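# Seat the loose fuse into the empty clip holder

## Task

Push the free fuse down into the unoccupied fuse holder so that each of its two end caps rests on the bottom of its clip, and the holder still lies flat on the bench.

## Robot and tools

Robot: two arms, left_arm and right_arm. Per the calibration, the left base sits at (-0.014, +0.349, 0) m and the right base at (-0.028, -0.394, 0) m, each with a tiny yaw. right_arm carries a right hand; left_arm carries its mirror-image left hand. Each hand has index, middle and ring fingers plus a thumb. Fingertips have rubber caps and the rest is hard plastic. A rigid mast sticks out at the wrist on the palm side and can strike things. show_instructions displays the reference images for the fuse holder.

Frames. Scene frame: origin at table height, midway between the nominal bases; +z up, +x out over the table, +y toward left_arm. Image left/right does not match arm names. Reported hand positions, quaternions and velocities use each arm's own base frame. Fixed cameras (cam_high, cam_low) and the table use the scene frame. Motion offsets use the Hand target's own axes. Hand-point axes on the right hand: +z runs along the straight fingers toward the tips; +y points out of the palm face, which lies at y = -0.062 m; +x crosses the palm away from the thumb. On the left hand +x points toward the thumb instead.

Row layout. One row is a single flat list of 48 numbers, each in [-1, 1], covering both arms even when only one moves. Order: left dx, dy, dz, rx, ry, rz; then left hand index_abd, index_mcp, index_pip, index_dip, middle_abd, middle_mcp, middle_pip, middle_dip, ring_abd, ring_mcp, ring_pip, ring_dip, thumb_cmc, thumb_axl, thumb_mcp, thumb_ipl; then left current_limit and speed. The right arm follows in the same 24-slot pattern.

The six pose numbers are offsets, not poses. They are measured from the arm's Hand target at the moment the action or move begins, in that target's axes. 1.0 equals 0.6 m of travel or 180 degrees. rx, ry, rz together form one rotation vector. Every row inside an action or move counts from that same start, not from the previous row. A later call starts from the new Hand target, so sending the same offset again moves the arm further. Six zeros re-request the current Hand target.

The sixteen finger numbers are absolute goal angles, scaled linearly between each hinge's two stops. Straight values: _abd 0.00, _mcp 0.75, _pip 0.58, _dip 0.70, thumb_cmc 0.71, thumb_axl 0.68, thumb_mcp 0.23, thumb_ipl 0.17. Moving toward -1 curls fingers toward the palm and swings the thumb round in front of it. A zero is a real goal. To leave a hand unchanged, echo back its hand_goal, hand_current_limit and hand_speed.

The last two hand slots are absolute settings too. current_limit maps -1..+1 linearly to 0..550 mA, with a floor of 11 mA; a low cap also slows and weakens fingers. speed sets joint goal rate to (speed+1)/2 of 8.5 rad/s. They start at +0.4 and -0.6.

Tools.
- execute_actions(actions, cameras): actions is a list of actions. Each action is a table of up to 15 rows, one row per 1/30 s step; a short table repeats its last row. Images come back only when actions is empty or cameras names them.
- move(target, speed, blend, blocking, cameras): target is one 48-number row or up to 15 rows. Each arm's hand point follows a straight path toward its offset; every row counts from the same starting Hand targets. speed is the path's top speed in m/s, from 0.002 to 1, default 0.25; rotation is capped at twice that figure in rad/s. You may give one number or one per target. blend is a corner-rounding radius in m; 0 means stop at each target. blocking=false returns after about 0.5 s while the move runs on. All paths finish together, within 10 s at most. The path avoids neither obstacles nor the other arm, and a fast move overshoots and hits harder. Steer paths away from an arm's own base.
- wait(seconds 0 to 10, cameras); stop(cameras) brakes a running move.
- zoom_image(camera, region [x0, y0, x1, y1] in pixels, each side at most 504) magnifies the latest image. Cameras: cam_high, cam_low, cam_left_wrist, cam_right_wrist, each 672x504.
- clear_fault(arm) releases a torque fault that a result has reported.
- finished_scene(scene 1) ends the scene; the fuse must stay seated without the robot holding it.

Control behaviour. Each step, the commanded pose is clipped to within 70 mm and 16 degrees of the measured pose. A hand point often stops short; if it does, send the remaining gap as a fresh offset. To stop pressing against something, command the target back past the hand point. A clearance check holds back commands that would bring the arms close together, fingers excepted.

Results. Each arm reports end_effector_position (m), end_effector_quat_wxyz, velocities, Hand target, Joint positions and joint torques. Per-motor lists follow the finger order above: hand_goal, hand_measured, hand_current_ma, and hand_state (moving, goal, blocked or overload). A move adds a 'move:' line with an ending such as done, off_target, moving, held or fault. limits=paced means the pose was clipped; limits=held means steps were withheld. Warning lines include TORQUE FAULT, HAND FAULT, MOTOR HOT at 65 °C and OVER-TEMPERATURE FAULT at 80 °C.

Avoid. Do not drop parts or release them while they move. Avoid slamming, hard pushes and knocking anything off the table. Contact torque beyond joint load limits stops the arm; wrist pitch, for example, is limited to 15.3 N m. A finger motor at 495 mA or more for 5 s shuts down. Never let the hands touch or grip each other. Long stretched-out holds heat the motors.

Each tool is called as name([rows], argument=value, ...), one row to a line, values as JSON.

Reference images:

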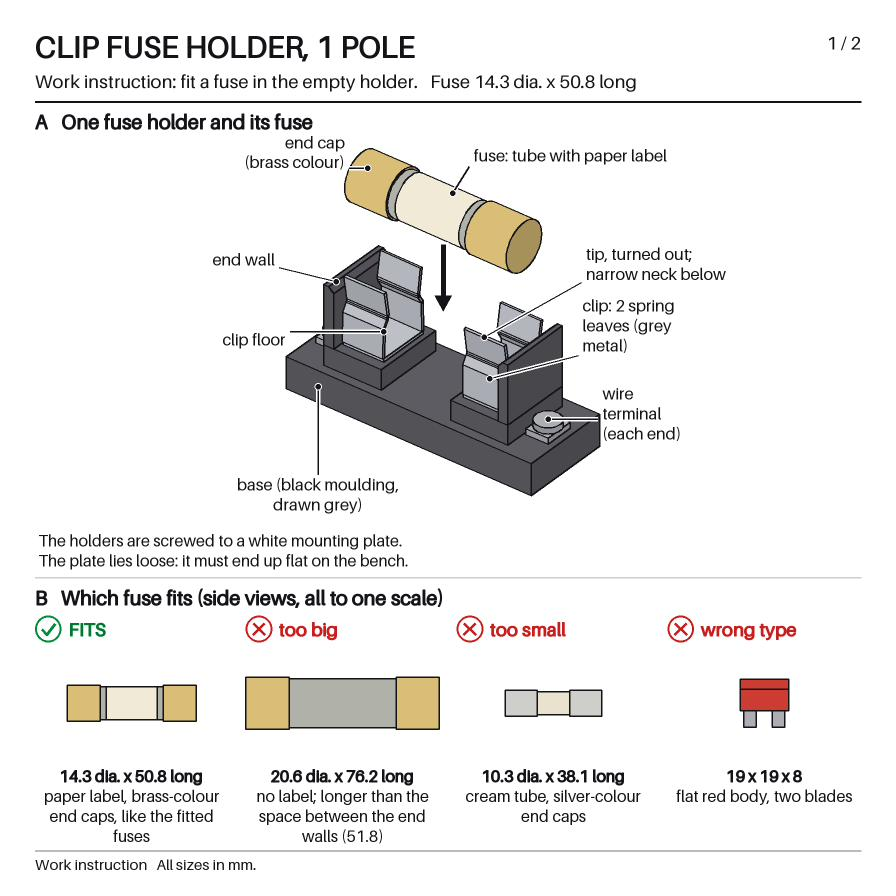

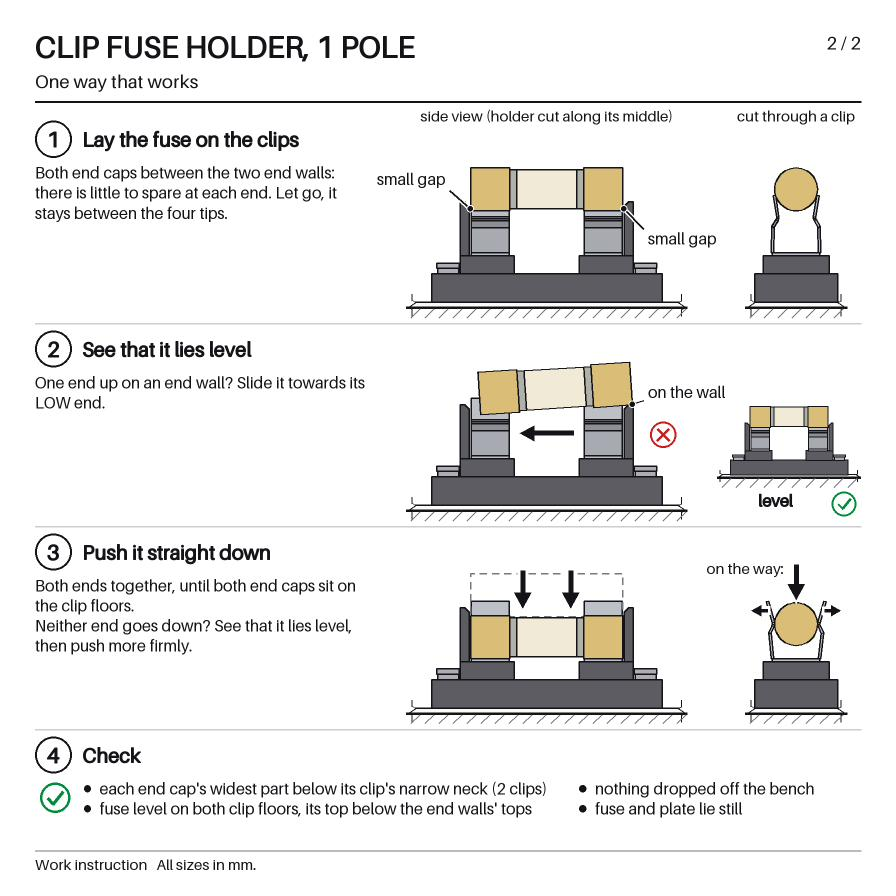

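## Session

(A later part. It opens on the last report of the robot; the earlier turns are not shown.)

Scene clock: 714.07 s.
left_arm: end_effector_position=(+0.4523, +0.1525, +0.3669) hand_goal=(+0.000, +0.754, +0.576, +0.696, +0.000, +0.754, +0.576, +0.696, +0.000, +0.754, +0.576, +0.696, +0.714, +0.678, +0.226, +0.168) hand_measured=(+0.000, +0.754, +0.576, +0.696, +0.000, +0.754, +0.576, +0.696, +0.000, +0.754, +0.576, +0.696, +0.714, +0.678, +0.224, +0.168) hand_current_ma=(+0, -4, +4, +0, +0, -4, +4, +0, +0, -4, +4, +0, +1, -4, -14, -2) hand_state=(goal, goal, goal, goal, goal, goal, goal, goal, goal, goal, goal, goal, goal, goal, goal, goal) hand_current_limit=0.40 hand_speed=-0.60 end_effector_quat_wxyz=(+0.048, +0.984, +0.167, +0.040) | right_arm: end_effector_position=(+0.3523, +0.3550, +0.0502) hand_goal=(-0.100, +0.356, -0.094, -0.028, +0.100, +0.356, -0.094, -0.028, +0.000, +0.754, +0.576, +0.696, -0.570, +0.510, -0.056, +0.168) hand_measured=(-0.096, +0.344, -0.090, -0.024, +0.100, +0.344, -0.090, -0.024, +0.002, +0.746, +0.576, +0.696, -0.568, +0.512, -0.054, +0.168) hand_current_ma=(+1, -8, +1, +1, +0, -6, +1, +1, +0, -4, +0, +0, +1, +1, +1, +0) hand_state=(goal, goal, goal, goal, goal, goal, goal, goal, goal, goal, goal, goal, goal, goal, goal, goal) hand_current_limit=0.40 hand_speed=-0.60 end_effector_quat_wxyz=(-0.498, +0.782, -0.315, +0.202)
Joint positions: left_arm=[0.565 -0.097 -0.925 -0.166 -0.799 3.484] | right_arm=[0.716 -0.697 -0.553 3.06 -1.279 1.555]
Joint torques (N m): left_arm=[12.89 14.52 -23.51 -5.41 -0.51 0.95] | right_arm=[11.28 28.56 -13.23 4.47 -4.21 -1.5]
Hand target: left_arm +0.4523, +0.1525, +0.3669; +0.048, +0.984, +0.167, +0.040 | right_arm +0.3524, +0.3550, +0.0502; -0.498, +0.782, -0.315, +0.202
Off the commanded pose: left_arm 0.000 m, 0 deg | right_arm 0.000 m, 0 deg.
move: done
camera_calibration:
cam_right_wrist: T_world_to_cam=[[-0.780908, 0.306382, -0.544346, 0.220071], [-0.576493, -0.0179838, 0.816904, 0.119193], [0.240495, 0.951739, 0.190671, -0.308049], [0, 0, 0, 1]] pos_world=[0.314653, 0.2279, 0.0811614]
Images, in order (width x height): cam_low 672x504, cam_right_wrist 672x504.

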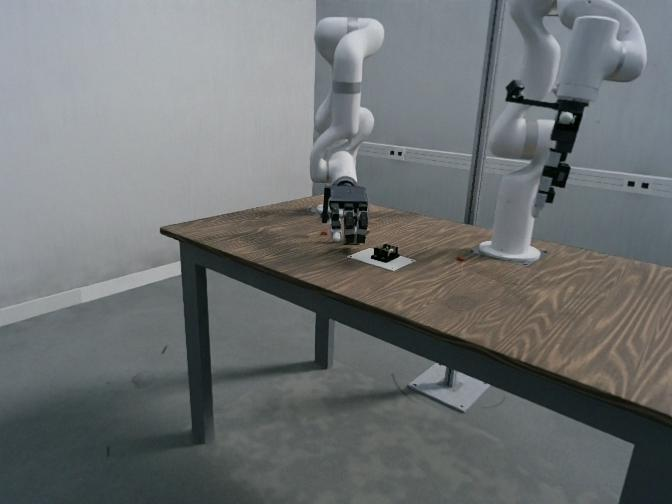

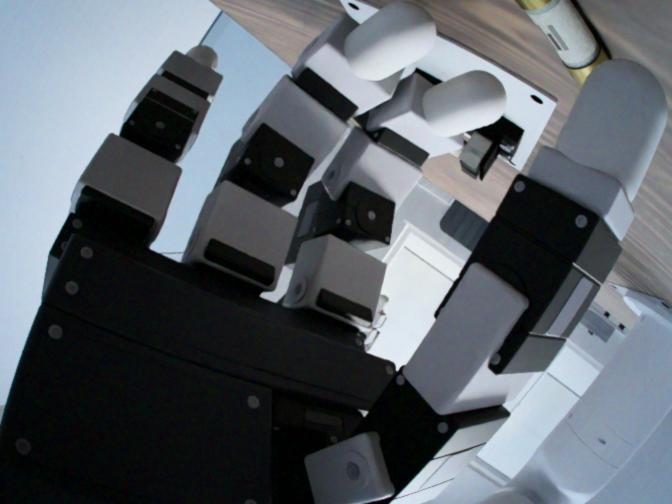

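move(target=[0,0,0,0,0,0, 0,0.754,0.576,0.696,0,0.754,0.576,0.696,0,0.754,0.576,0.696,0.714,0.678,0.226,0.168,0.4,-0.6, -0.0083,0.0161,0.013,0,0,0, -0.1,0.356,-0.095,-0.029,0.1,0.356,-0.095,-0.029,0,0.754,0.576,0.696,-0.571,0.509,-0.056,0.168,0.4,-0.6], speed=0.04, cameras=["cam_right_wrist", "cam_low"])

zoom_image(camera="cam_right_wrist", region=[460, 0, 672, 160])

zoom_image(camera="cam_low", region=[320, 210, 390, 260])

Scene clock: 901.50 s.
left_arm: end_effector_position=(+0.4523, +0.1525, +0.3669) hand_goal=(+0.000, +0.754, +0.576, +0.696, +0.000, +0.754, +0.576, +0.696, +0.000, +0.754, +0.576, +0.696, +0.714, +0.678, +0.226, +0.168) hand_measured=(+0.000, +0.754, +0.576, +0.696, +0.000, +0.754, +0.576, +0.696, +0.000, +0.754, +0.576, +0.696, +0.714, +0.678, +0.224, +0.168) hand_current_ma=(+0, -4, +4, +0, +0, -4, +4, +0, +0, -4, +4, +0, +1, -4, -14, -2) hand_state=(goal, goal, goal, goal, goal, goal, goal, goal, goal, goal, goal, goal, goal, goal, goal, goal) hand_current_limit=0.40 hand_speed=-0.60 end_effector_quat_wxyz=(+0.048, +0.984, +0.167, +0.040) | right_arm: end_effector_position=(+0.3509, +0.3606, +0.0382) hand_goal=(-0.100, +0.356, -0.094, -0.028, +0.100, +0.356, -0.094, -0.028, +0.000, +0.754, +0.576, +0.696, -0.570, +0.510, -0.056, +0.168) hand_measured=(-0.096, +0.344, -0.090, -0.024, +0.100, +0.344, -0.090, -0.024, +0.002, +0.746, +0.576, +0.696, -0.568, +0.512, -0.054, +0.168) hand_current_ma=(+1, -8, +1, +1, +0, -6, +1, +1, +0, -4, +0, +0, +1, +1, +1, +0) hand_state=(goal, goal, goal, goal, goal, goal, goal, goal, goal, goal, goal, goal, goal, goal, goal, goal) hand_current_limit=0.40 hand_speed=-0.60 end_effector_quat_wxyz=(-0.498, +0.782, -0.315, +0.202)
Joint positions: left_arm=[0.565 -0.097 -0.925 -0.166 -0.799 3.484] | right_arm=[0.731 -0.737 -0.572 3.075 -1.3 1.556]
Joint torques (N m): left_arm=[13.34 13.93 -23.25 -4.56 -0.31 0.94] | right_arm=[11.22 29.58 -13.11 4.64 -4 1.48]
Hand target: left_arm +0.4523, +0.1525, +0.3669; +0.048, +0.984, +0.167, +0.040 | right_arm +0.3509, +0.3606, +0.0381; -0.498, +0.782, -0.315, +0.202
Off the commanded pose: left_arm 0.000 m, 0 deg | right_arm 0.000 m, 0 deg.
move: done
camera_calibration:
cam_right_wrist: T_world_to_cam=[[-0.780908, 0.306382, -0.544346, 0.210652], [-0.576493, -0.0179838, 0.816904, 0.128232], [0.240495, 0.951739, 0.190671, -0.31073], [0, 0, 0, 1]] pos_world=[0.313153, 0.2335, 0.0691614]
Images, in order (width x height): cam_low 672x504, cam_right_wrist 672x504.

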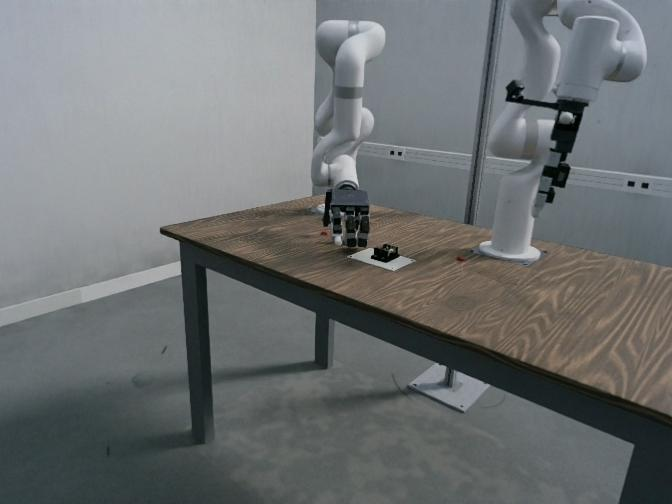

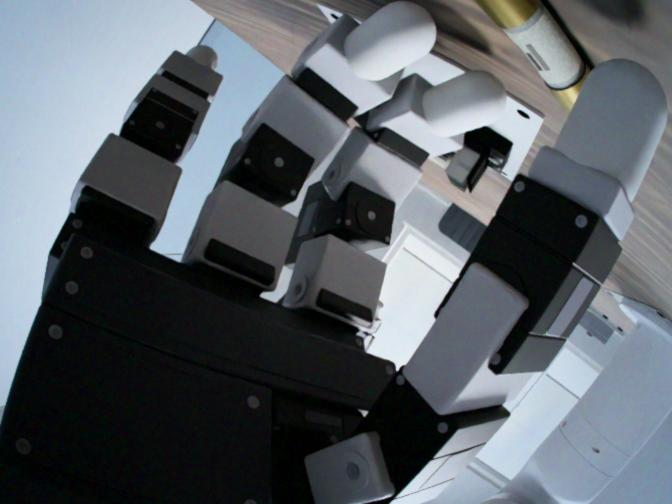

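Scaled by 2.377 from the camera's 672x504 image, which has a finer 960x720 frame.

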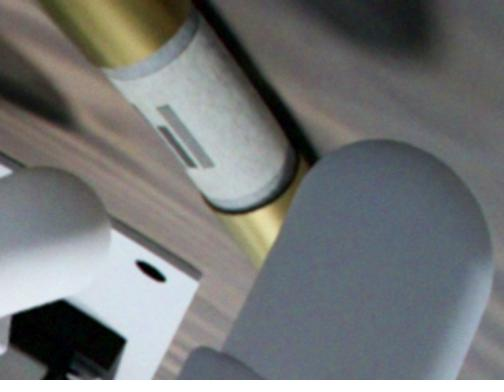

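Scaled by 7.200 from the camera's 672x504 image, which has a finer 960x720 frame.

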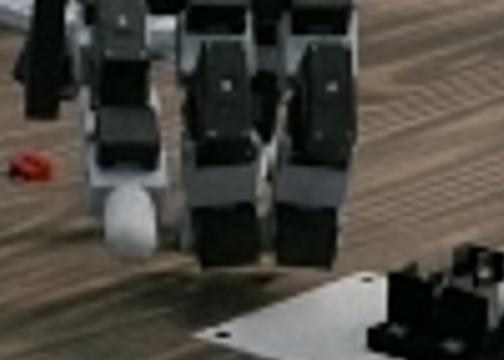

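move(target=[0,0,0,0,0,0, 0,0.754,0.576,0.696,0,0.754,0.576,0.696,0,0.754,0.576,0.696,0.714,0.678,0.226,0.168,0.4,-0.6, 0,0.00755,0.00352,0,0,0, -0.1,0.356,-0.095,-0.029,0.1,0.356,-0.095,-0.029,0,0.754,0.576,0.696,-0.571,0.509,-0.056,0.168,0.4,-0.6], speed=0.03, cameras=["cam_right_wrist"])

zoom_image(camera="cam_right_wrist", region=[330, 0, 672, 200])

Scene clock: 943.87 s.
left_arm: end_effector_position=(+0.4523, +0.1525, +0.3669) hand_goal=(+0.000, +0.754, +0.576, +0.696, +0.000, +0.754, +0.576, +0.696, +0.000, +0.754, +0.576, +0.696, +0.714, +0.678, +0.226, +0.168) hand_measured=(+0.000, +0.754, +0.576, +0.696, +0.000, +0.754, +0.576, +0.696, +0.000, +0.754, +0.576, +0.696, +0.714, +0.678, +0.224, +0.168) hand_current_ma=(+0, -4, +4, +0, +0, -4, +4, +0, +0, -4, +4, +0, +1, -4, -14, -2) hand_state=(goal, goal, goal, goal, goal, goal, goal, goal, goal, goal, goal, goal, goal, goal, goal, goal) hand_current_limit=0.40 hand_speed=-0.60 end_effector_quat_wxyz=(+0.048, +0.984, +0.167, +0.040) | right_arm: end_effector_position=(+0.3509, +0.3606, +0.0332) hand_goal=(-0.100, +0.356, -0.094, -0.028, +0.100, +0.356, -0.094, -0.028, +0.000, +0.754, +0.576, +0.696, -0.570, +0.510, -0.056, +0.168) hand_measured=(-0.096, +0.344, -0.090, -0.024, +0.100, +0.344, -0.090, -0.024, +0.002, +0.746, +0.576, +0.696, -0.568, +0.512, -0.054, +0.168) hand_current_ma=(+1, -8, +1, +1, +0, -6, +1, +1, +0, -4, +0, +0, +1, +1, +1, +0) hand_state=(goal, goal, goal, goal, goal, goal, goal, goal, goal, goal, goal, goal, goal, goal, goal, goal) hand_current_limit=0.40 hand_speed=-0.60 end_effector_quat_wxyz=(-0.498, +0.782, -0.315, +0.202)
Joint positions: left_arm=[0.565 -0.097 -0.925 -0.166 -0.799 3.484] | right_arm=[0.731 -0.753 -0.578 3.075 -1.31 1.555]
Joint torques (N m): left_arm=[12.93 14.64 -23.99 -4.73 -0.27 0.92] | right_arm=[5.83 27.72 -12.49 4.32 -4.18 -1.56]
Hand target: left_arm +0.4523, +0.1525, +0.3669; +0.048, +0.984, +0.167, +0.040 | right_arm +0.3509, +0.3606, +0.0331; -0.498, +0.782, -0.315, +0.202
Off the commanded pose: left_arm 0.000 m, 0 deg | right_arm 0.000 m, 0 deg.
move: done
camera_calibration:
cam_right_wrist: T_world_to_cam=[[-0.780908, 0.306382, -0.544346, 0.20793], [-0.576493, -0.0179838, 0.816904, 0.132316], [0.240495, 0.951739, 0.190671, -0.309776], [0, 0, 0, 1]] pos_world=[0.313153, 0.2335, 0.0641614]
Images, in order (width x height): cam_right_wrist 672x504.

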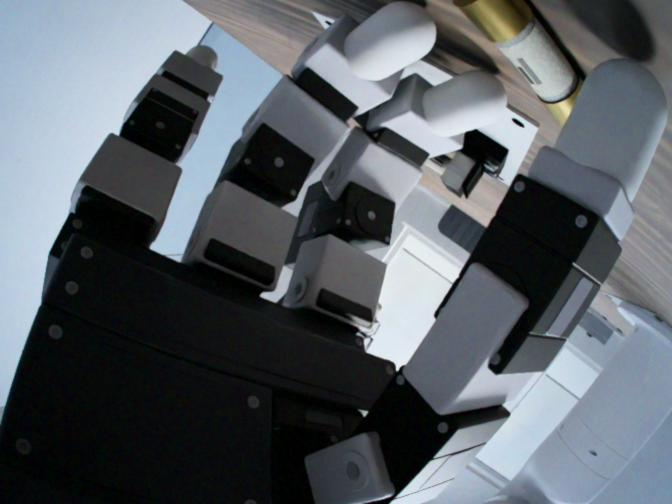

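Scaled by 1.474 from the camera's 672x504 image, which has a finer 960x720 frame.

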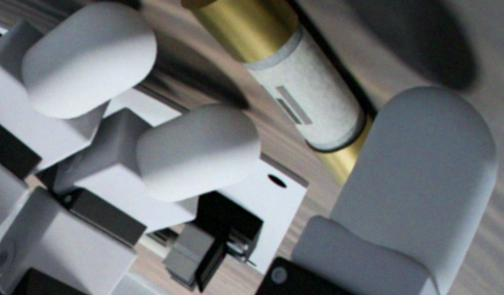

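move(target=[0,0,0,0,0,0, 0,0.754,0.576,0.696,0,0.754,0.576,0.696,0,0.754,0.576,0.696,0.714,0.678,0.226,0.168,0.4,-0.6, 0,0.00453,0.00211,0,0,0, -0.1,0.356,-0.095,-0.029,0.1,0.356,-0.095,-0.029,0,0.754,0.576,0.696,-0.571,0.509,-0.056,0.168,0.4,-0.6], speed=0.02)

Scene clock: 958.37 s.
left_arm: end_effector_position=(+0.4523, +0.1525, +0.3669) hand_goal=(+0.000, +0.754, +0.576, +0.696, +0.000, +0.754, +0.576, +0.696, +0.000, +0.754, +0.576, +0.696, +0.714, +0.678, +0.226, +0.168) hand_measured=(+0.000, +0.754, +0.576, +0.696, +0.000, +0.754, +0.576, +0.696, +0.000, +0.754, +0.576, +0.696, +0.714, +0.678, +0.224, +0.168) hand_current_ma=(+0, -4, +4, +0, +0, -4, +4, +0, +0, -4, +4, +0, +1, -4, -14, -2) hand_state=(goal, goal, goal, goal, goal, goal, goal, goal, goal, goal, goal, goal, goal, goal, goal, goal) hand_current_limit=0.40 hand_speed=-0.60 end_effector_quat_wxyz=(+0.048, +0.984, +0.167, +0.040) | right_arm: end_effector_position=(+0.3509, +0.3606, +0.0302) hand_goal=(-0.100, +0.356, -0.094, -0.028, +0.100, +0.356, -0.094, -0.028, +0.000, +0.754, +0.576, +0.696, -0.570, +0.510, -0.056, +0.168) hand_measured=(-0.100, +0.352, -0.104, -0.038, +0.102, +0.354, -0.104, -0.038, +0.002, +0.746, +0.576, +0.696, -0.568, +0.512, -0.054, +0.168) hand_current_ma=(+0, -1, -4, -5, +0, +0, -4, -4, +0, -4, +0, +0, +1, +1, +1, +0) hand_state=(goal, goal, goal, goal, goal, goal, goal, goal, goal, goal, goal, goal, goal, goal, goal, goal) hand_current_limit=0.40 hand_speed=-0.60 end_effector_quat_wxyz=(-0.498, +0.782, -0.315, +0.202)
Joint positions: left_arm=[0.565 -0.097 -0.925 -0.166 -0.799 3.484] | right_arm=[0.731 -0.762 -0.582 3.075 -1.316 1.555]
Joint torques (N m): left_arm=[13.25 14.35 -23.8 -4.9 -0.06 0.91] | right_arm=[-9.22 21.59 -10.11 4.68 -2.52 -1.84]
Hand target: left_arm +0.4523, +0.1525, +0.3669; +0.048, +0.984, +0.167, +0.040 | right_arm +0.3509, +0.3606, +0.0301; -0.498, +0.782, -0.315, +0.202
Off the commanded pose: left_arm 0.000 m, 0 deg | right_arm 0.000 m, 0 deg.
move: done

move([
  [0,0,0,0,0,0, 0,0.754,0.576,0.696,0,0.754,0.576,0.696,0,0.754,0.576,0.696,0.714,0.678,0.226,0.168,0.4,-0.6, 0,-0.0045,-0.0021,0,0,0, -0.1,0.356,-0.095,-0.029,0.1,0.356,-0.095,-0.029,0,0.754,0.576,0.696,-0.571,0.509,-0.056,0.168,0.4,-0.6],
  [0,0,0,0,0,0, 0,0.754,0.576,0.696,0,0.754,0.576,0.696,0,0.754,0.576,0.696,0.714,0.678,0.226,0.168,0.4,-0.6, 0,0.0012,-0.0068,0,0,0, -0.1,0.192,-0.036,-0.029,0.1,0.192,-0.036,-0.029,0,0.754,0.576,0.696,-0.571,0.509,-0.146,0.168,0.4,-0.85],
], speed=0.02, cameras=["cam_right_wrist","cam_low"])

zoom_image(camera="cam_right_wrist", region=[400, 0, 672, 200])

zoom_image(camera="cam_low", region=[320, 210, 390, 260])

Scene clock: 1004.17 s.
left_arm: end_effector_position=(+0.4523, +0.1525, +0.3669) hand_goal=(+0.000, +0.754, +0.576, +0.696, +0.000, +0.754, +0.576, +0.696, +0.000, +0.754, +0.576, +0.696, +0.714, +0.678, +0.226, +0.168) hand_measured=(+0.000, +0.754, +0.576, +0.696, +0.000, +0.754, +0.576, +0.696, +0.000, +0.754, +0.576, +0.696, +0.714, +0.678, +0.224, +0.168) hand_current_ma=(+0, -4, +4, +0, +0, -4, +4, +0, +0, -4, +4, +0, +1, -4, -14, -2) hand_state=(goal, goal, goal, goal, goal, goal, goal, goal, goal, goal, goal, goal, goal, goal, goal, goal) hand_current_limit=0.40 hand_speed=-0.60 end_effector_quat_wxyz=(+0.048, +0.984, +0.167, +0.040) | right_arm: end_effector_position=(+0.3482, +0.3578, +0.0313) hand_goal=(-0.100, +0.192, -0.036, -0.028, +0.100, +0.192, -0.036, -0.028, +0.000, +0.754, +0.576, +0.696, -0.570, +0.510, -0.146, +0.168) hand_measured=(-0.096, +0.326, -0.052, -0.052, +0.100, +0.324, -0.050, -0.052, +0.002, +0.746, +0.576, +0.696, -0.568, +0.512, -0.142, +0.168) hand_current_ma=(+1, +385, -9, -21, +0, +376, -8, -20, +0, -4, +0, +0, +1, +1, +1, +0) hand_state=(goal, blocked, goal, blocked, goal, blocked, goal, blocked, goal, goal, goal, goal, goal, goal, goal, goal) hand_current_limit=0.40 hand_speed=-0.85 end_effector_quat_wxyz=(-0.499, +0.782, -0.315, +0.202)
Joint positions: left_arm=[0.565 -0.097 -0.925 -0.166 -0.799 3.484] | right_arm=[0.731 -0.757 -0.571 3.074 -1.322 1.554]
Joint torques (N m): left_arm=[12.71 15.2 -23.5 -4.66 -0.02 0.85] | right_arm=[-11.25 20.4 2.24 -3.24 2.41 -1.89]
Hand target: left_arm +0.4523, +0.1525, +0.3669; +0.048, +0.984, +0.167, +0.040 | right_arm +0.3481, +0.3577, +0.0312; -0.498, +0.782, -0.315, +0.202
Off the commanded pose: left_arm 0.000 m, 0 deg | right_arm 0.000 m, 0 deg.
move: done
camera_calibration:
cam_right_wrist: T_world_to_cam=[[-0.780637, 0.306653, -0.544582, 0.205512], [-0.576901, -0.0183948, 0.816607, 0.132499], [0.240398, 0.951644, 0.191268, -0.306082], [0, 0, 0, 1]] pos_world=[0.310451, 0.230697, 0.0622619]
Images, in order (width x height): cam_low 672x504, cam_right_wrist 672x504.

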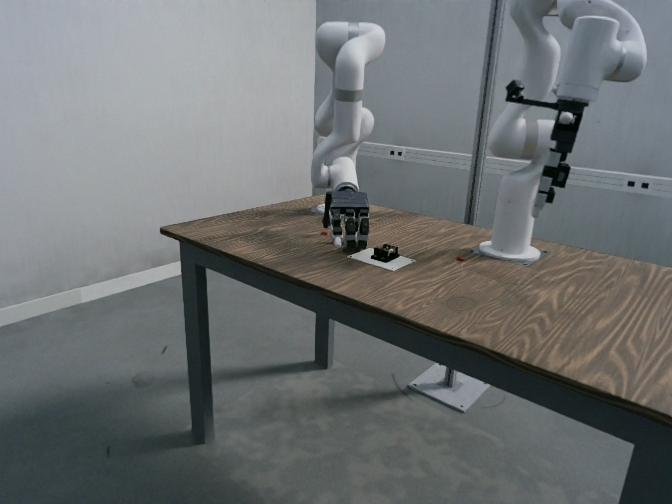

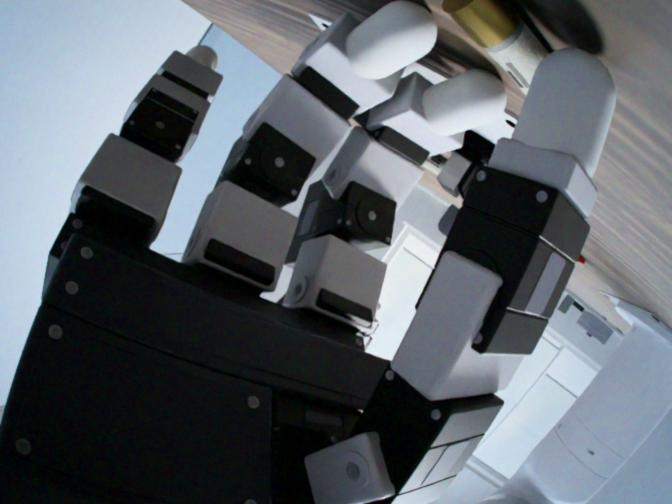

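Scaled by 1.853 from the camera's 672x504 image, which has a finer 960x720 frame.

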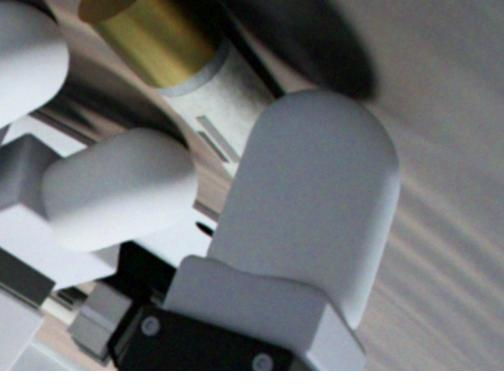

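Scaled by 7.200 from the camera's 672x504 image, which has a finer 960x720 frame.

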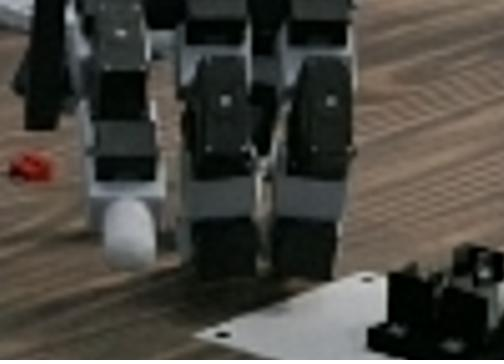

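move(target=[0,0,0,0,0,0, 0,0.754,0.576,0.696,0,0.754,0.576,0.696,0,0.754,0.576,0.696,0.714,0.678,0.226,0.168,0.4,-0.6, 0,-0.006,-0.0028,0,0,0, -0.1,0.192,-0.036,-0.029,0.1,0.192,-0.036,-0.029,0,0.754,0.576,0.696,-0.571,0.509,-0.146,0.168,0.4,-0.9], speed=0.02, cameras=["cam_right_wrist"])

zoom_image(camera="cam_right_wrist", region=[400, 0, 672, 200])

Scene clock: 1027.70 s.
left_arm: end_effector_position=(+0.4523, +0.1525, +0.3669) hand_goal=(+0.000, +0.754, +0.576, +0.696, +0.000, +0.754, +0.576, +0.696, +0.000, +0.754, +0.576, +0.696, +0.714, +0.678, +0.226, +0.168) hand_measured=(+0.000, +0.754, +0.576, +0.696, +0.000, +0.754, +0.576, +0.696, +0.000, +0.754, +0.576, +0.696, +0.714, +0.678, +0.224, +0.168) hand_current_ma=(+0, -4, +4, +0, +0, -4, +4, +0, +0, -4, +4, +0, +1, -4, -14, -2) hand_state=(goal, goal, goal, goal, goal, goal, goal, goal, goal, goal, goal, goal, goal, goal, goal, goal) hand_current_limit=0.40 hand_speed=-0.60 end_effector_quat_wxyz=(+0.048, +0.984, +0.167, +0.040) | right_arm: end_effector_position=(+0.3481, +0.3577, +0.0351) hand_goal=(-0.100, +0.192, -0.036, -0.028, +0.100, +0.192, -0.036, -0.028, +0.000, +0.754, +0.576, +0.696, -0.570, +0.510, -0.146, +0.168) hand_measured=(-0.096, +0.192, -0.034, -0.030, +0.096, +0.192, -0.032, -0.030, +0.002, +0.746, +0.576, +0.696, -0.568, +0.512, -0.142, +0.168) hand_current_ma=(+1, +0, +1, +0, -1, +0, +1, +0, +0, -4, +0, +0, +1, +1, +1, +0) hand_state=(goal, goal, goal, goal, goal, goal, goal, goal, goal, goal, goal, goal, goal, goal, goal, goal) hand_current_limit=0.40 hand_speed=-0.90 end_effector_quat_wxyz=(-0.498, +0.782, -0.315, +0.202)
Joint positions: left_arm=[0.565 -0.097 -0.925 -0.166 -0.799 3.484] | right_arm=[0.731 -0.744 -0.566 3.074 -1.313 1.555]
Joint torques (N m): left_arm=[13.11 15.46 -23.49 -4.94 0.05 0.83] | right_arm=[-5.74 51.13 -2.29 -3.56 1.03 1.39]
Hand target: left_arm +0.4523, +0.1525, +0.3669; +0.048, +0.984, +0.167, +0.040 | right_arm +0.3481, +0.3577, +0.0352; -0.498, +0.782, -0.315, +0.202
Off the commanded pose: left_arm 0.000 m, 0 deg | right_arm 0.000 m, 0 deg.
move: done
camera_calibration:
cam_right_wrist: T_world_to_cam=[[-0.780911, 0.3063, -0.544387, 0.207688], [-0.576497, -0.0178948, 0.816903, 0.129079], [0.240476, 0.951767, 0.190555, -0.306699], [0, 0, 0, 1]] pos_world=[0.310353, 0.230601, 0.066061]
Images, in order (width x height): cam_right_wrist 672x504.

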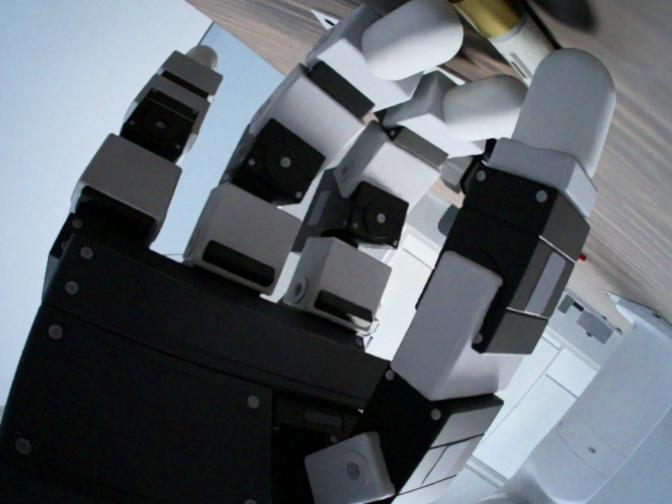

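Scaled by 1.853 from the camera's 672x504 image, which has a finer 960x720 frame.

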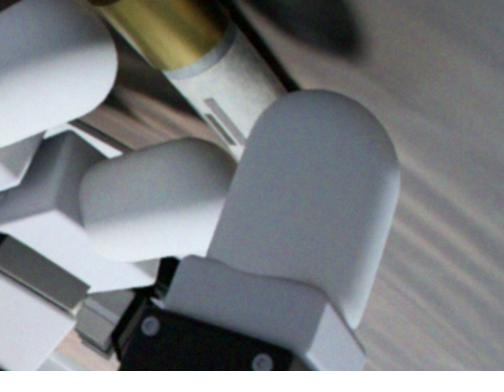

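move(target=[0,0,0,0,0,0, 0,0.754,0.576,0.696,0,0.754,0.576,0.696,0,0.754,0.576,0.696,0.714,0.678,0.226,0.168,0.4,-0.6, 0,0.00529,0.00247,0,0,0, -0.1,0.192,-0.036,-0.029,0.1,0.192,-0.036,-0.029,0,0.754,0.576,0.696,-0.571,0.509,-0.146,0.168,0.4,-0.9], speed=0.02)

move(target=[0,0,0,0,0,0, 0,0.754,0.576,0.696,0,0.754,0.576,0.696,0,0.754,0.576,0.696,0.714,0.678,0.226,0.168,0.4,-0.6, 0,0,0,0,0,0, -0.1,0.15,-0.036,-0.029,0.1,0.15,-0.036,-0.029,0,0.754,0.576,0.696,-0.571,0.509,-0.18,0.168,0.1,-0.95], speed=0.02, cameras=["cam_right_wrist"])

zoom_image(camera="cam_right_wrist", region=[400, 0, 672, 200])

Scene clock: 1048.43 s.
left_arm: end_effector_position=(+0.4523, +0.1525, +0.3669) hand_goal=(+0.000, +0.754, +0.576, +0.696, +0.000, +0.754, +0.576, +0.696, +0.000, +0.754, +0.576, +0.696, +0.714, +0.678, +0.226, +0.168) hand_measured=(+0.000, +0.754, +0.576, +0.696, +0.000, +0.754, +0.576, +0.696, +0.000, +0.754, +0.576, +0.696, +0.714, +0.678, +0.224, +0.168) hand_current_ma=(+0, -4, +4, +0, +0, -4, +4, +0, +0, -4, +4, +0, +1, -4, -14, -2) hand_state=(goal, goal, goal, goal, goal, goal, goal, goal, goal, goal, goal, goal, goal, goal, goal, goal) hand_current_limit=0.40 hand_speed=-0.60 end_effector_quat_wxyz=(+0.048, +0.984, +0.167, +0.040) | right_arm: end_effector_position=(+0.3481, +0.3577, +0.0317) hand_goal=(-0.100, +0.192, -0.036, -0.028, +0.100, +0.192, -0.036, -0.028, +0.000, +0.754, +0.576, +0.696, -0.570, +0.510, -0.146, +0.168) hand_measured=(-0.096, +0.192, -0.034, -0.030, +0.096, +0.192, -0.032, -0.030, +0.002, +0.746, +0.576, +0.696, -0.568, +0.512, -0.142, +0.168) hand_current_ma=(+1, +0, +1, +0, -1, +0, +1, +0, +0, -4, +0, +0, +1, +1, +1, +0) hand_state=(goal, goal, goal, goal, goal, goal, goal, goal, goal, goal, goal, goal, goal, goal, goal, goal) hand_current_limit=0.40 hand_speed=-0.90 end_effector_quat_wxyz=(-0.498, +0.782, -0.315, +0.202)
Joint positions: left_arm=[0.565 -0.097 -0.925 -0.166 -0.799 3.484] | right_arm=[0.731 -0.755 -0.57 3.074 -1.32 1.555]
Joint torques (N m): left_arm=[12.63 15.17 -23.51 -4.66 0.15 0.9] | right_arm=[5.28 28.99 -12.47 1.16 -4.02 -1.52]
Hand target: left_arm +0.4523, +0.1525, +0.3669; +0.048, +0.984, +0.167, +0.040 | right_arm +0.3481, +0.3577, +0.0317; -0.498, +0.782, -0.315, +0.202
Off the commanded pose: left_arm 0.000 m, 0 deg | right_arm 0.000 m, 0 deg.
move: done

Scene clock: 1048.93 s.
left_arm: end_effector_position=(+0.4523, +0.1525, +0.3669) hand_goal=(+0.000, +0.754, +0.576, +0.696, +0.000, +0.754, +0.576, +0.696, +0.000, +0.754, +0.576, +0.696, +0.714, +0.678, +0.226, +0.168) hand_measured=(+0.000, +0.754, +0.576, +0.696, +0.000, +0.754, +0.576, +0.696, +0.000, +0.754, +0.576, +0.696, +0.714, +0.678, +0.224, +0.168) hand_current_ma=(+0, -4, +4, +0, +0, -4, +4, +0, +0, -4, +4, +0, +1, -4, -14, -2) hand_state=(goal, goal, goal, goal, goal, goal, goal, goal, goal, goal, goal, goal, goal, goal, goal, goal) hand_current_limit=0.40 hand_speed=-0.60 end_effector_quat_wxyz=(+0.048, +0.984, +0.167, +0.040) | right_arm: end_effector_position=(+0.3481, +0.3577, +0.0317) hand_goal=(-0.100, +0.150, -0.036, -0.028, +0.100, +0.150, -0.036, -0.028, +0.000, +0.754, +0.576, +0.696, -0.570, +0.510, -0.180, +0.168) hand_measured=(-0.096, +0.150, -0.034, -0.030, +0.096, +0.150, -0.032, -0.030, +0.002, +0.746, +0.576, +0.696, -0.568, +0.512, -0.176, +0.168) hand_current_ma=(+1, +0, +1, +0, -1, +0, +1, +0, +0, -4, +0, +0, +1, +1, +2, +0) hand_state=(goal, goal, goal, goal, goal, goal, goal, goal, goal, goal, goal, goal, goal, goal, goal, goal) hand_current_limit=0.10 hand_speed=-0.95 end_effector_quat_wxyz=(-0.498, +0.782, -0.315, +0.202)
Joint positions: left_arm=[0.565 -0.097 -0.925 -0.166 -0.799 3.484] | right_arm=[0.731 -0.756 -0.57 3.074 -1.32 1.554]
Joint torques (N m): left_arm=[13.32 15.3 -23.68 -4.81 0.25 0.86] | right_arm=[1.46 27.59 -12.3 3.79 -4.08 -1.44]
Hand target: left_arm +0.4523, +0.1525, +0.3669; +0.048, +0.984, +0.167, +0.040 | right_arm +0.3481, +0.3577, +0.0317; -0.498, +0.782, -0.315, +0.202
Off the commanded pose: left_arm 0.000 m, 0 deg | right_arm 0.000 m, 0 deg.
move: done
camera_calibration:
cam_right_wrist: T_world_to_cam=[[-0.780916, 0.306351, -0.544352, 0.205825], [-0.576493, -0.0179823, 0.816904, 0.131875], [0.240471, 0.951749, 0.190652, -0.306051], [0, 0, 0, 1]] pos_world=[0.310353, 0.2306, 0.0626613]
Images, in order (width x height): cam_right_wrist 672x504.

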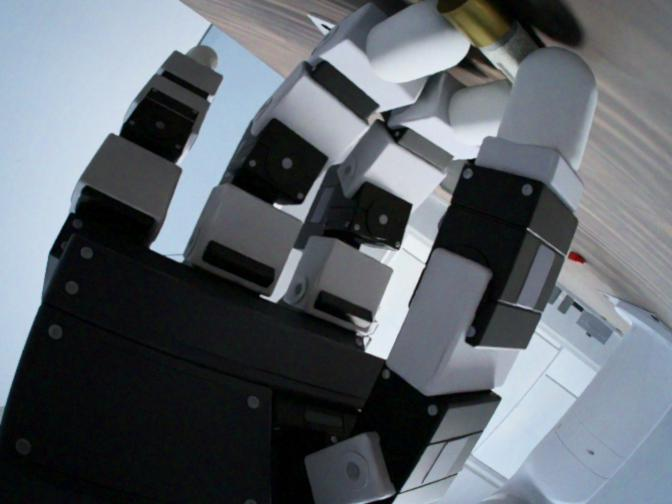

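Scaled by 1.853 from the camera's 672x504 image, which has a finer 960x720 frame.

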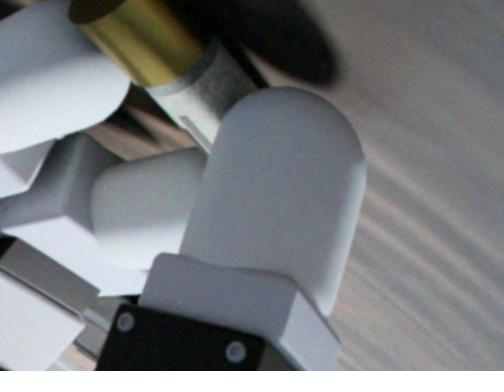

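move(target=[0,0,0,0,0,0, 0,0.754,0.576,0.696,0,0.754,0.576,0.696,0,0.754,0.576,0.696,0.714,0.678,0.226,0.168,0.4,-0.6, 0,0,0,0,0,0, -0.1,0.11,-0.036,-0.029,0.1,0.11,-0.036,-0.029,0,0.754,0.576,0.696,-0.571,0.509,-0.21,0.168,0.1,-0.95], speed=0.02, cameras=["cam_right_wrist"])

zoom_image(camera="cam_right_wrist", region=[400, 0, 672, 200])

Scene clock: 1057.87 s.
left_arm: end_effector_position=(+0.4523, +0.1525, +0.3669) hand_goal=(+0.000, +0.754, +0.576, +0.696, +0.000, +0.754, +0.576, +0.696, +0.000, +0.754, +0.576, +0.696, +0.714, +0.678, +0.226, +0.168) hand_measured=(+0.000, +0.754, +0.576, +0.696, +0.000, +0.754, +0.576, +0.696, +0.000, +0.754, +0.576, +0.696, +0.714, +0.678, +0.224, +0.168) hand_current_ma=(+0, -4, +4, +0, +0, -4, +4, +0, +0, -4, +4, +0, +1, -4, -14, -2) hand_state=(goal, goal, goal, goal, goal, goal, goal, goal, goal, goal, goal, goal, goal, goal, goal, goal) hand_current_limit=0.40 hand_speed=-0.60 end_effector_quat_wxyz=(+0.048, +0.984, +0.167, +0.040) | right_arm: end_effector_position=(+0.3481, +0.3577, +0.0317) hand_goal=(-0.100, +0.110, -0.036, -0.028, +0.100, +0.110, -0.036, -0.028, +0.000, +0.754, +0.576, +0.696, -0.570, +0.510, -0.210, +0.168) hand_measured=(-0.096, +0.134, -0.032, -0.028, +0.096, +0.132, -0.030, -0.028, +0.002, +0.746, +0.576, +0.696, -0.568, +0.510, -0.178, +0.178) hand_current_ma=(+1, +23, +1, +0, -1, +18, +2, +0, +0, -4, +0, +0, +1, +0, +50, +6) hand_state=(goal, blocked, goal, goal, goal, blocked, goal, goal, goal, goal, goal, goal, goal, goal, blocked, goal) hand_current_limit=0.10 hand_speed=-0.95 end_effector_quat_wxyz=(-0.498, +0.782, -0.315, +0.202)
Joint positions: left_arm=[0.565 -0.097 -0.925 -0.166 -0.799 3.484] | right_arm=[0.731 -0.756 -0.57 3.074 -1.32 1.554]
Joint torques (N m): left_arm=[13.05 15.42 -23.4 -4.65 0.27 0.82] | right_arm=[-9.74 28.64 -12.1 3.57 -3.99 -1.47]
Hand target: left_arm +0.4523, +0.1525, +0.3669; +0.048, +0.984, +0.167, +0.040 | right_arm +0.3481, +0.3577, +0.0317; -0.498, +0.782, -0.315, +0.202
Off the commanded pose: left_arm 0.000 m, 0 deg | right_arm 0.000 m, 0 deg.
move: done
camera_calibration:
cam_right_wrist: T_world_to_cam=[[-0.780908, 0.306382, -0.544346, 0.205815], [-0.576493, -0.0179838, 0.816904, 0.131875], [0.240495, 0.951739, 0.190671, -0.306057], [0, 0, 0, 1]] pos_world=[0.310353, 0.2306, 0.0626614]
Images, in order (width x height): cam_right_wrist 672x504.

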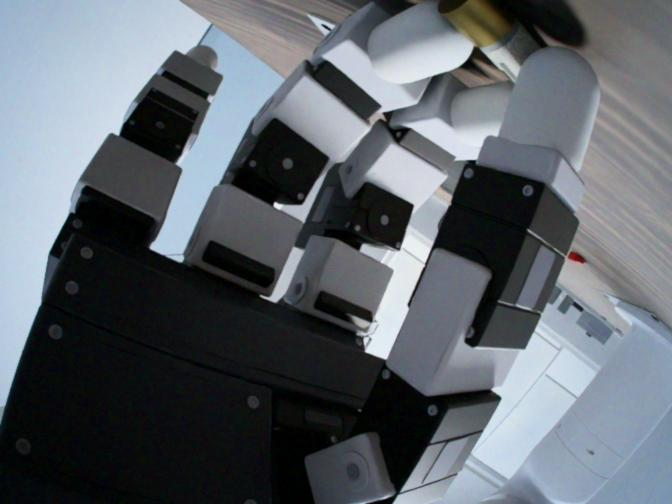

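Scaled by 1.853 from the camera's 672x504 image, which has a finer 960x720 frame.

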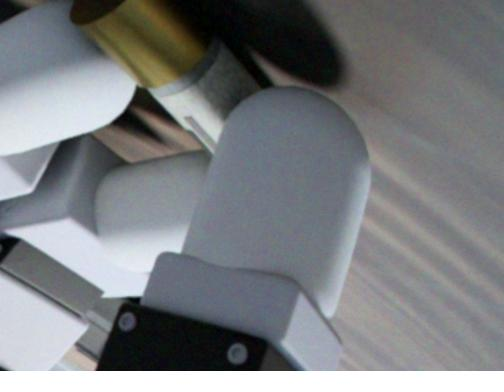

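move(target=[0,0,0,0,0,0, 0,0.754,0.576,0.696,0,0.754,0.576,0.696,0,0.754,0.576,0.696,0.714,0.678,0.226,0.168,0.4,-0.6, 0,0,0,0,0,0, -0.1,0.05,-0.036,-0.029,0.1,0.05,-0.036,-0.029,0,0.754,0.576,0.696,-0.571,0.509,-0.27,0.15,0.2,-0.95], speed=0.02, cameras=["cam_right_wrist"])

zoom_image(camera="cam_right_wrist", region=[400, 0, 672, 200])

Scene clock: 1069.77 s.
left_arm: end_effector_position=(+0.4523, +0.1525, +0.3669) hand_goal=(+0.000, +0.754, +0.576, +0.696, +0.000, +0.754, +0.576, +0.696, +0.000, +0.754, +0.576, +0.696, +0.714, +0.678, +0.226, +0.168) hand_measured=(+0.000, +0.754, +0.576, +0.696, +0.000, +0.754, +0.576, +0.696, +0.000, +0.754, +0.576, +0.696, +0.714, +0.678, +0.224, +0.168) hand_current_ma=(+0, -4, +4, +0, +0, -4, +4, +0, +0, -4, +4, +0, +1, -4, -14, -2) hand_state=(goal, goal, goal, goal, goal, goal, goal, goal, goal, goal, goal, goal, goal, goal, goal, goal) hand_current_limit=0.40 hand_speed=-0.60 end_effector_quat_wxyz=(+0.048, +0.984, +0.167, +0.040) | right_arm: end_effector_position=(+0.3481, +0.3577, +0.0317) hand_goal=(-0.100, +0.050, -0.036, -0.028, +0.100, +0.050, -0.036, -0.028, +0.000, +0.754, +0.576, +0.696, -0.570, +0.510, -0.270, +0.150) hand_measured=(-0.096, +0.120, -0.024, -0.028, +0.096, +0.114, -0.022, -0.026, +0.002, +0.746, +0.576, +0.696, -0.564, +0.506, -0.178, +0.178) hand_current_ma=(+1, +135, +5, +0, -1, +113, +9, +0, +0, -4, +0, +0, +2, -1, +296, +41) hand_state=(goal, blocked, goal, goal, goal, blocked, goal, goal, goal, goal, goal, goal, goal, goal, blocked, blocked) hand_current_limit=0.20 hand_speed=-0.95 end_effector_quat_wxyz=(-0.498, +0.782, -0.315, +0.202)
Joint positions: left_arm=[0.565 -0.097 -0.925 -0.166 -0.799 3.484] | right_arm=[0.731 -0.756 -0.57 3.074 -1.321 1.554]
Joint torques (N m): left_arm=[12.31 14.62 -23.47 -4.74 0.35 0.8] | right_arm=[-9.77 32.18 -12.2 4.31 -3.81 -1.58]
Hand target: left_arm +0.4523, +0.1525, +0.3669; +0.048, +0.984, +0.167, +0.040 | right_arm +0.3481, +0.3577, +0.0317; -0.498, +0.782, -0.315, +0.202
Off the commanded pose: left_arm 0.000 m, 0 deg | right_arm 0.000 m, 0 deg.
move: done
camera_calibration:
cam_right_wrist: T_world_to_cam=[[-0.780908, 0.306382, -0.544346, 0.205815], [-0.576493, -0.0179838, 0.816904, 0.131875], [0.240495, 0.951739, 0.190671, -0.306057], [0, 0, 0, 1]] pos_world=[0.310353, 0.2306, 0.0626614]
Images, in order (width x height): cam_right_wrist 672x504.

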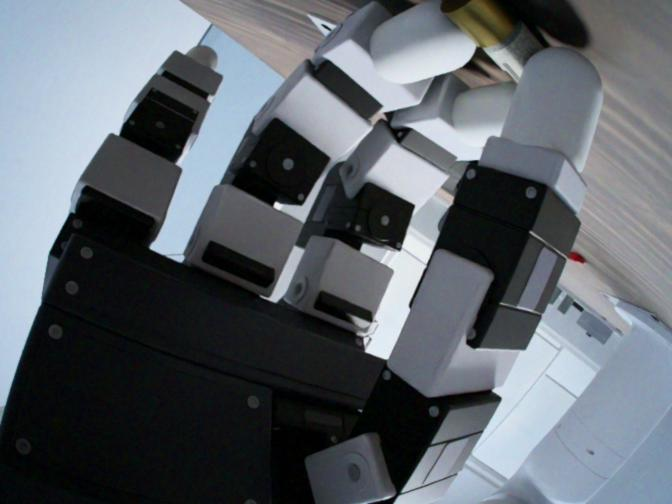

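Scaled by 1.853 from the camera's 672x504 image, which has a finer 960x720 frame.

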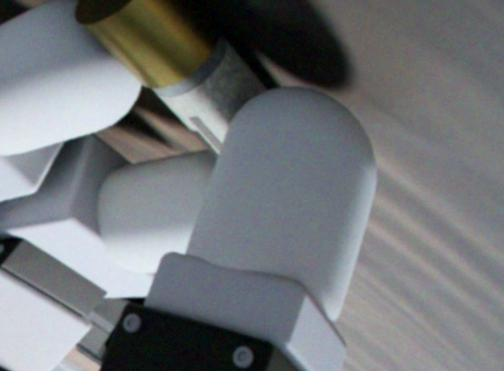

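move(target=[0,0,0,0,0,0, 0,0.754,0.576,0.696,0,0.754,0.576,0.696,0,0.754,0.576,0.696,0.714,0.678,0.226,0.168,0.4,-0.6, 0,-0.0604,-0.0282,0,0,0, -0.1,0.05,-0.036,-0.029,0.1,0.05,-0.036,-0.029,0,0.754,0.576,0.696,-0.571,0.509,-0.27,0.15,0.2,-0.95], speed=0.04, cameras=["cam_right_wrist","cam_low"])

zoom_image(camera="cam_right_wrist", region=[400, 0, 672, 200])

zoom_image(camera="cam_low", region=[320, 210, 390, 260])

Scene clock: 1082.20 s.
left_arm: end_effector_position=(+0.4523, +0.1525, +0.3669) hand_goal=(+0.000, +0.754, +0.576, +0.696, +0.000, +0.754, +0.576, +0.696, +0.000, +0.754, +0.576, +0.696, +0.714, +0.678, +0.226, +0.168) hand_measured=(+0.000, +0.754, +0.576, +0.696, +0.000, +0.754, +0.576, +0.696, +0.000, +0.754, +0.576, +0.696, +0.714, +0.678, +0.224, +0.168) hand_current_ma=(+0, -4, +4, +0, +0, -4, +4, +0, +0, -4, +4, +0, +1, -4, -14, -2) hand_state=(goal, goal, goal, goal, goal, goal, goal, goal, goal, goal, goal, goal, goal, goal, goal, goal) hand_current_limit=0.40 hand_speed=-0.60 end_effector_quat_wxyz=(+0.048, +0.984, +0.167, +0.040) | right_arm: end_effector_position=(+0.3480, +0.3577, +0.0716) hand_goal=(-0.100, +0.050, -0.036, -0.028, +0.100, +0.050, -0.036, -0.028, +0.000, +0.754, +0.576, +0.696, -0.570, +0.510, -0.270, +0.150) hand_measured=(-0.096, +0.120, -0.022, -0.026, +0.096, +0.112, -0.020, -0.026, +0.002, +0.746, +0.576, +0.696, -0.564, +0.506, -0.178, +0.178) hand_current_ma=(+1, +132, +8, +0, -1, +108, +10, +1, +0, -4, +0, +0, +2, -1, +290, +42) hand_state=(goal, blocked, goal, goal, goal, blocked, goal, goal, goal, goal, goal, goal, goal, goal, blocked, blocked) hand_current_limit=0.20 hand_speed=-0.95 end_effector_quat_wxyz=(-0.498, +0.782, -0.315, +0.202)
Joint positions: left_arm=[0.565 -0.097 -0.925 -0.166 -0.799 3.484] | right_arm=[0.731 -0.626 -0.528 3.073 -1.233 1.561]
Joint torques (N m): left_arm=[12.58 15.96 -23.79 -4.97 0.45 0.77] | right_arm=[10.44 50.61 -3.09 -3.49 1.07 1.35]
Hand target: left_arm +0.4523, +0.1525, +0.3669; +0.048, +0.984, +0.167, +0.040 | right_arm +0.3480, +0.3577, +0.0717; -0.498, +0.782, -0.315, +0.202
Off the commanded pose: left_arm 0.000 m, 0 deg | right_arm 0.000 m, 0 deg.
move: done
camera_calibration:
cam_right_wrist: T_world_to_cam=[[-0.780908, 0.306382, -0.544346, 0.227457], [-0.576493, -0.0179838, 0.816904, 0.0992231], [0.240495, 0.951739, 0.190671, -0.313641], [0, 0, 0, 1]] pos_world=[0.310253, 0.2306, 0.102561]
Images, in order (width x height): cam_low 672x504, cam_right_wrist 672x504.

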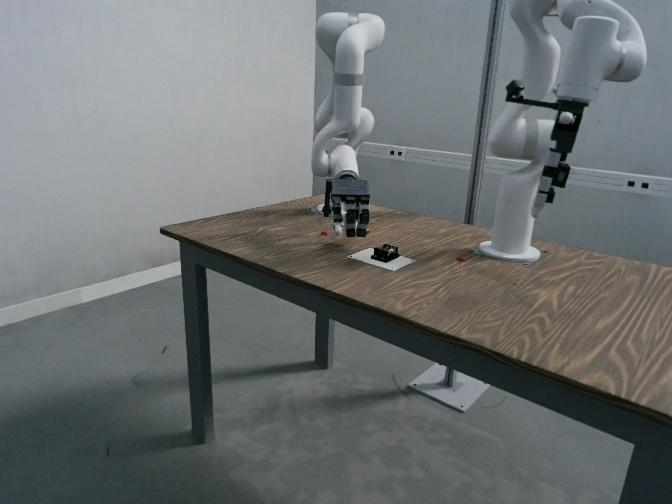

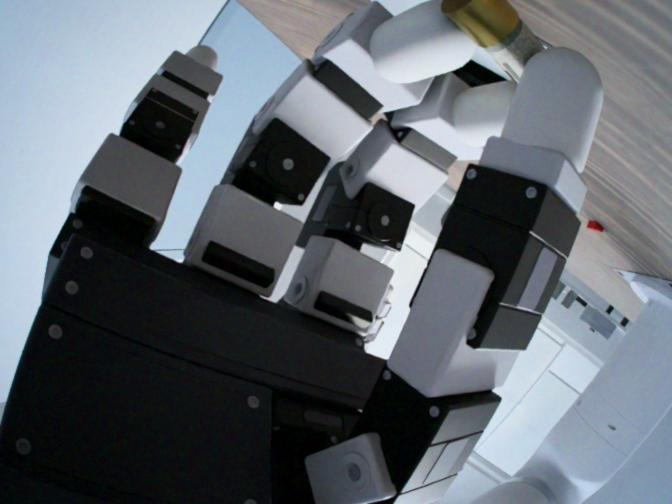

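Scaled by 1.853 from the camera's 672x504 image, which has a finer 960x720 frame.

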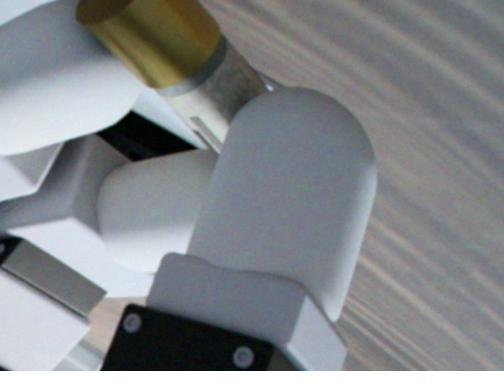

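Scaled by 7.200 from the camera's 672x504 image, which has a finer 960x720 frame.

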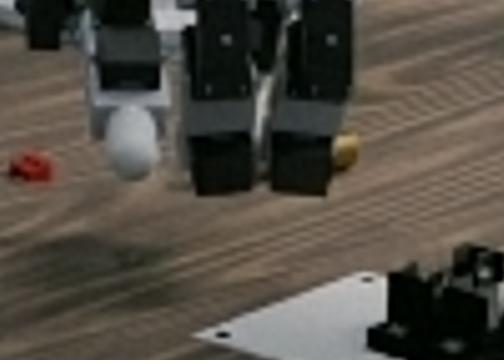

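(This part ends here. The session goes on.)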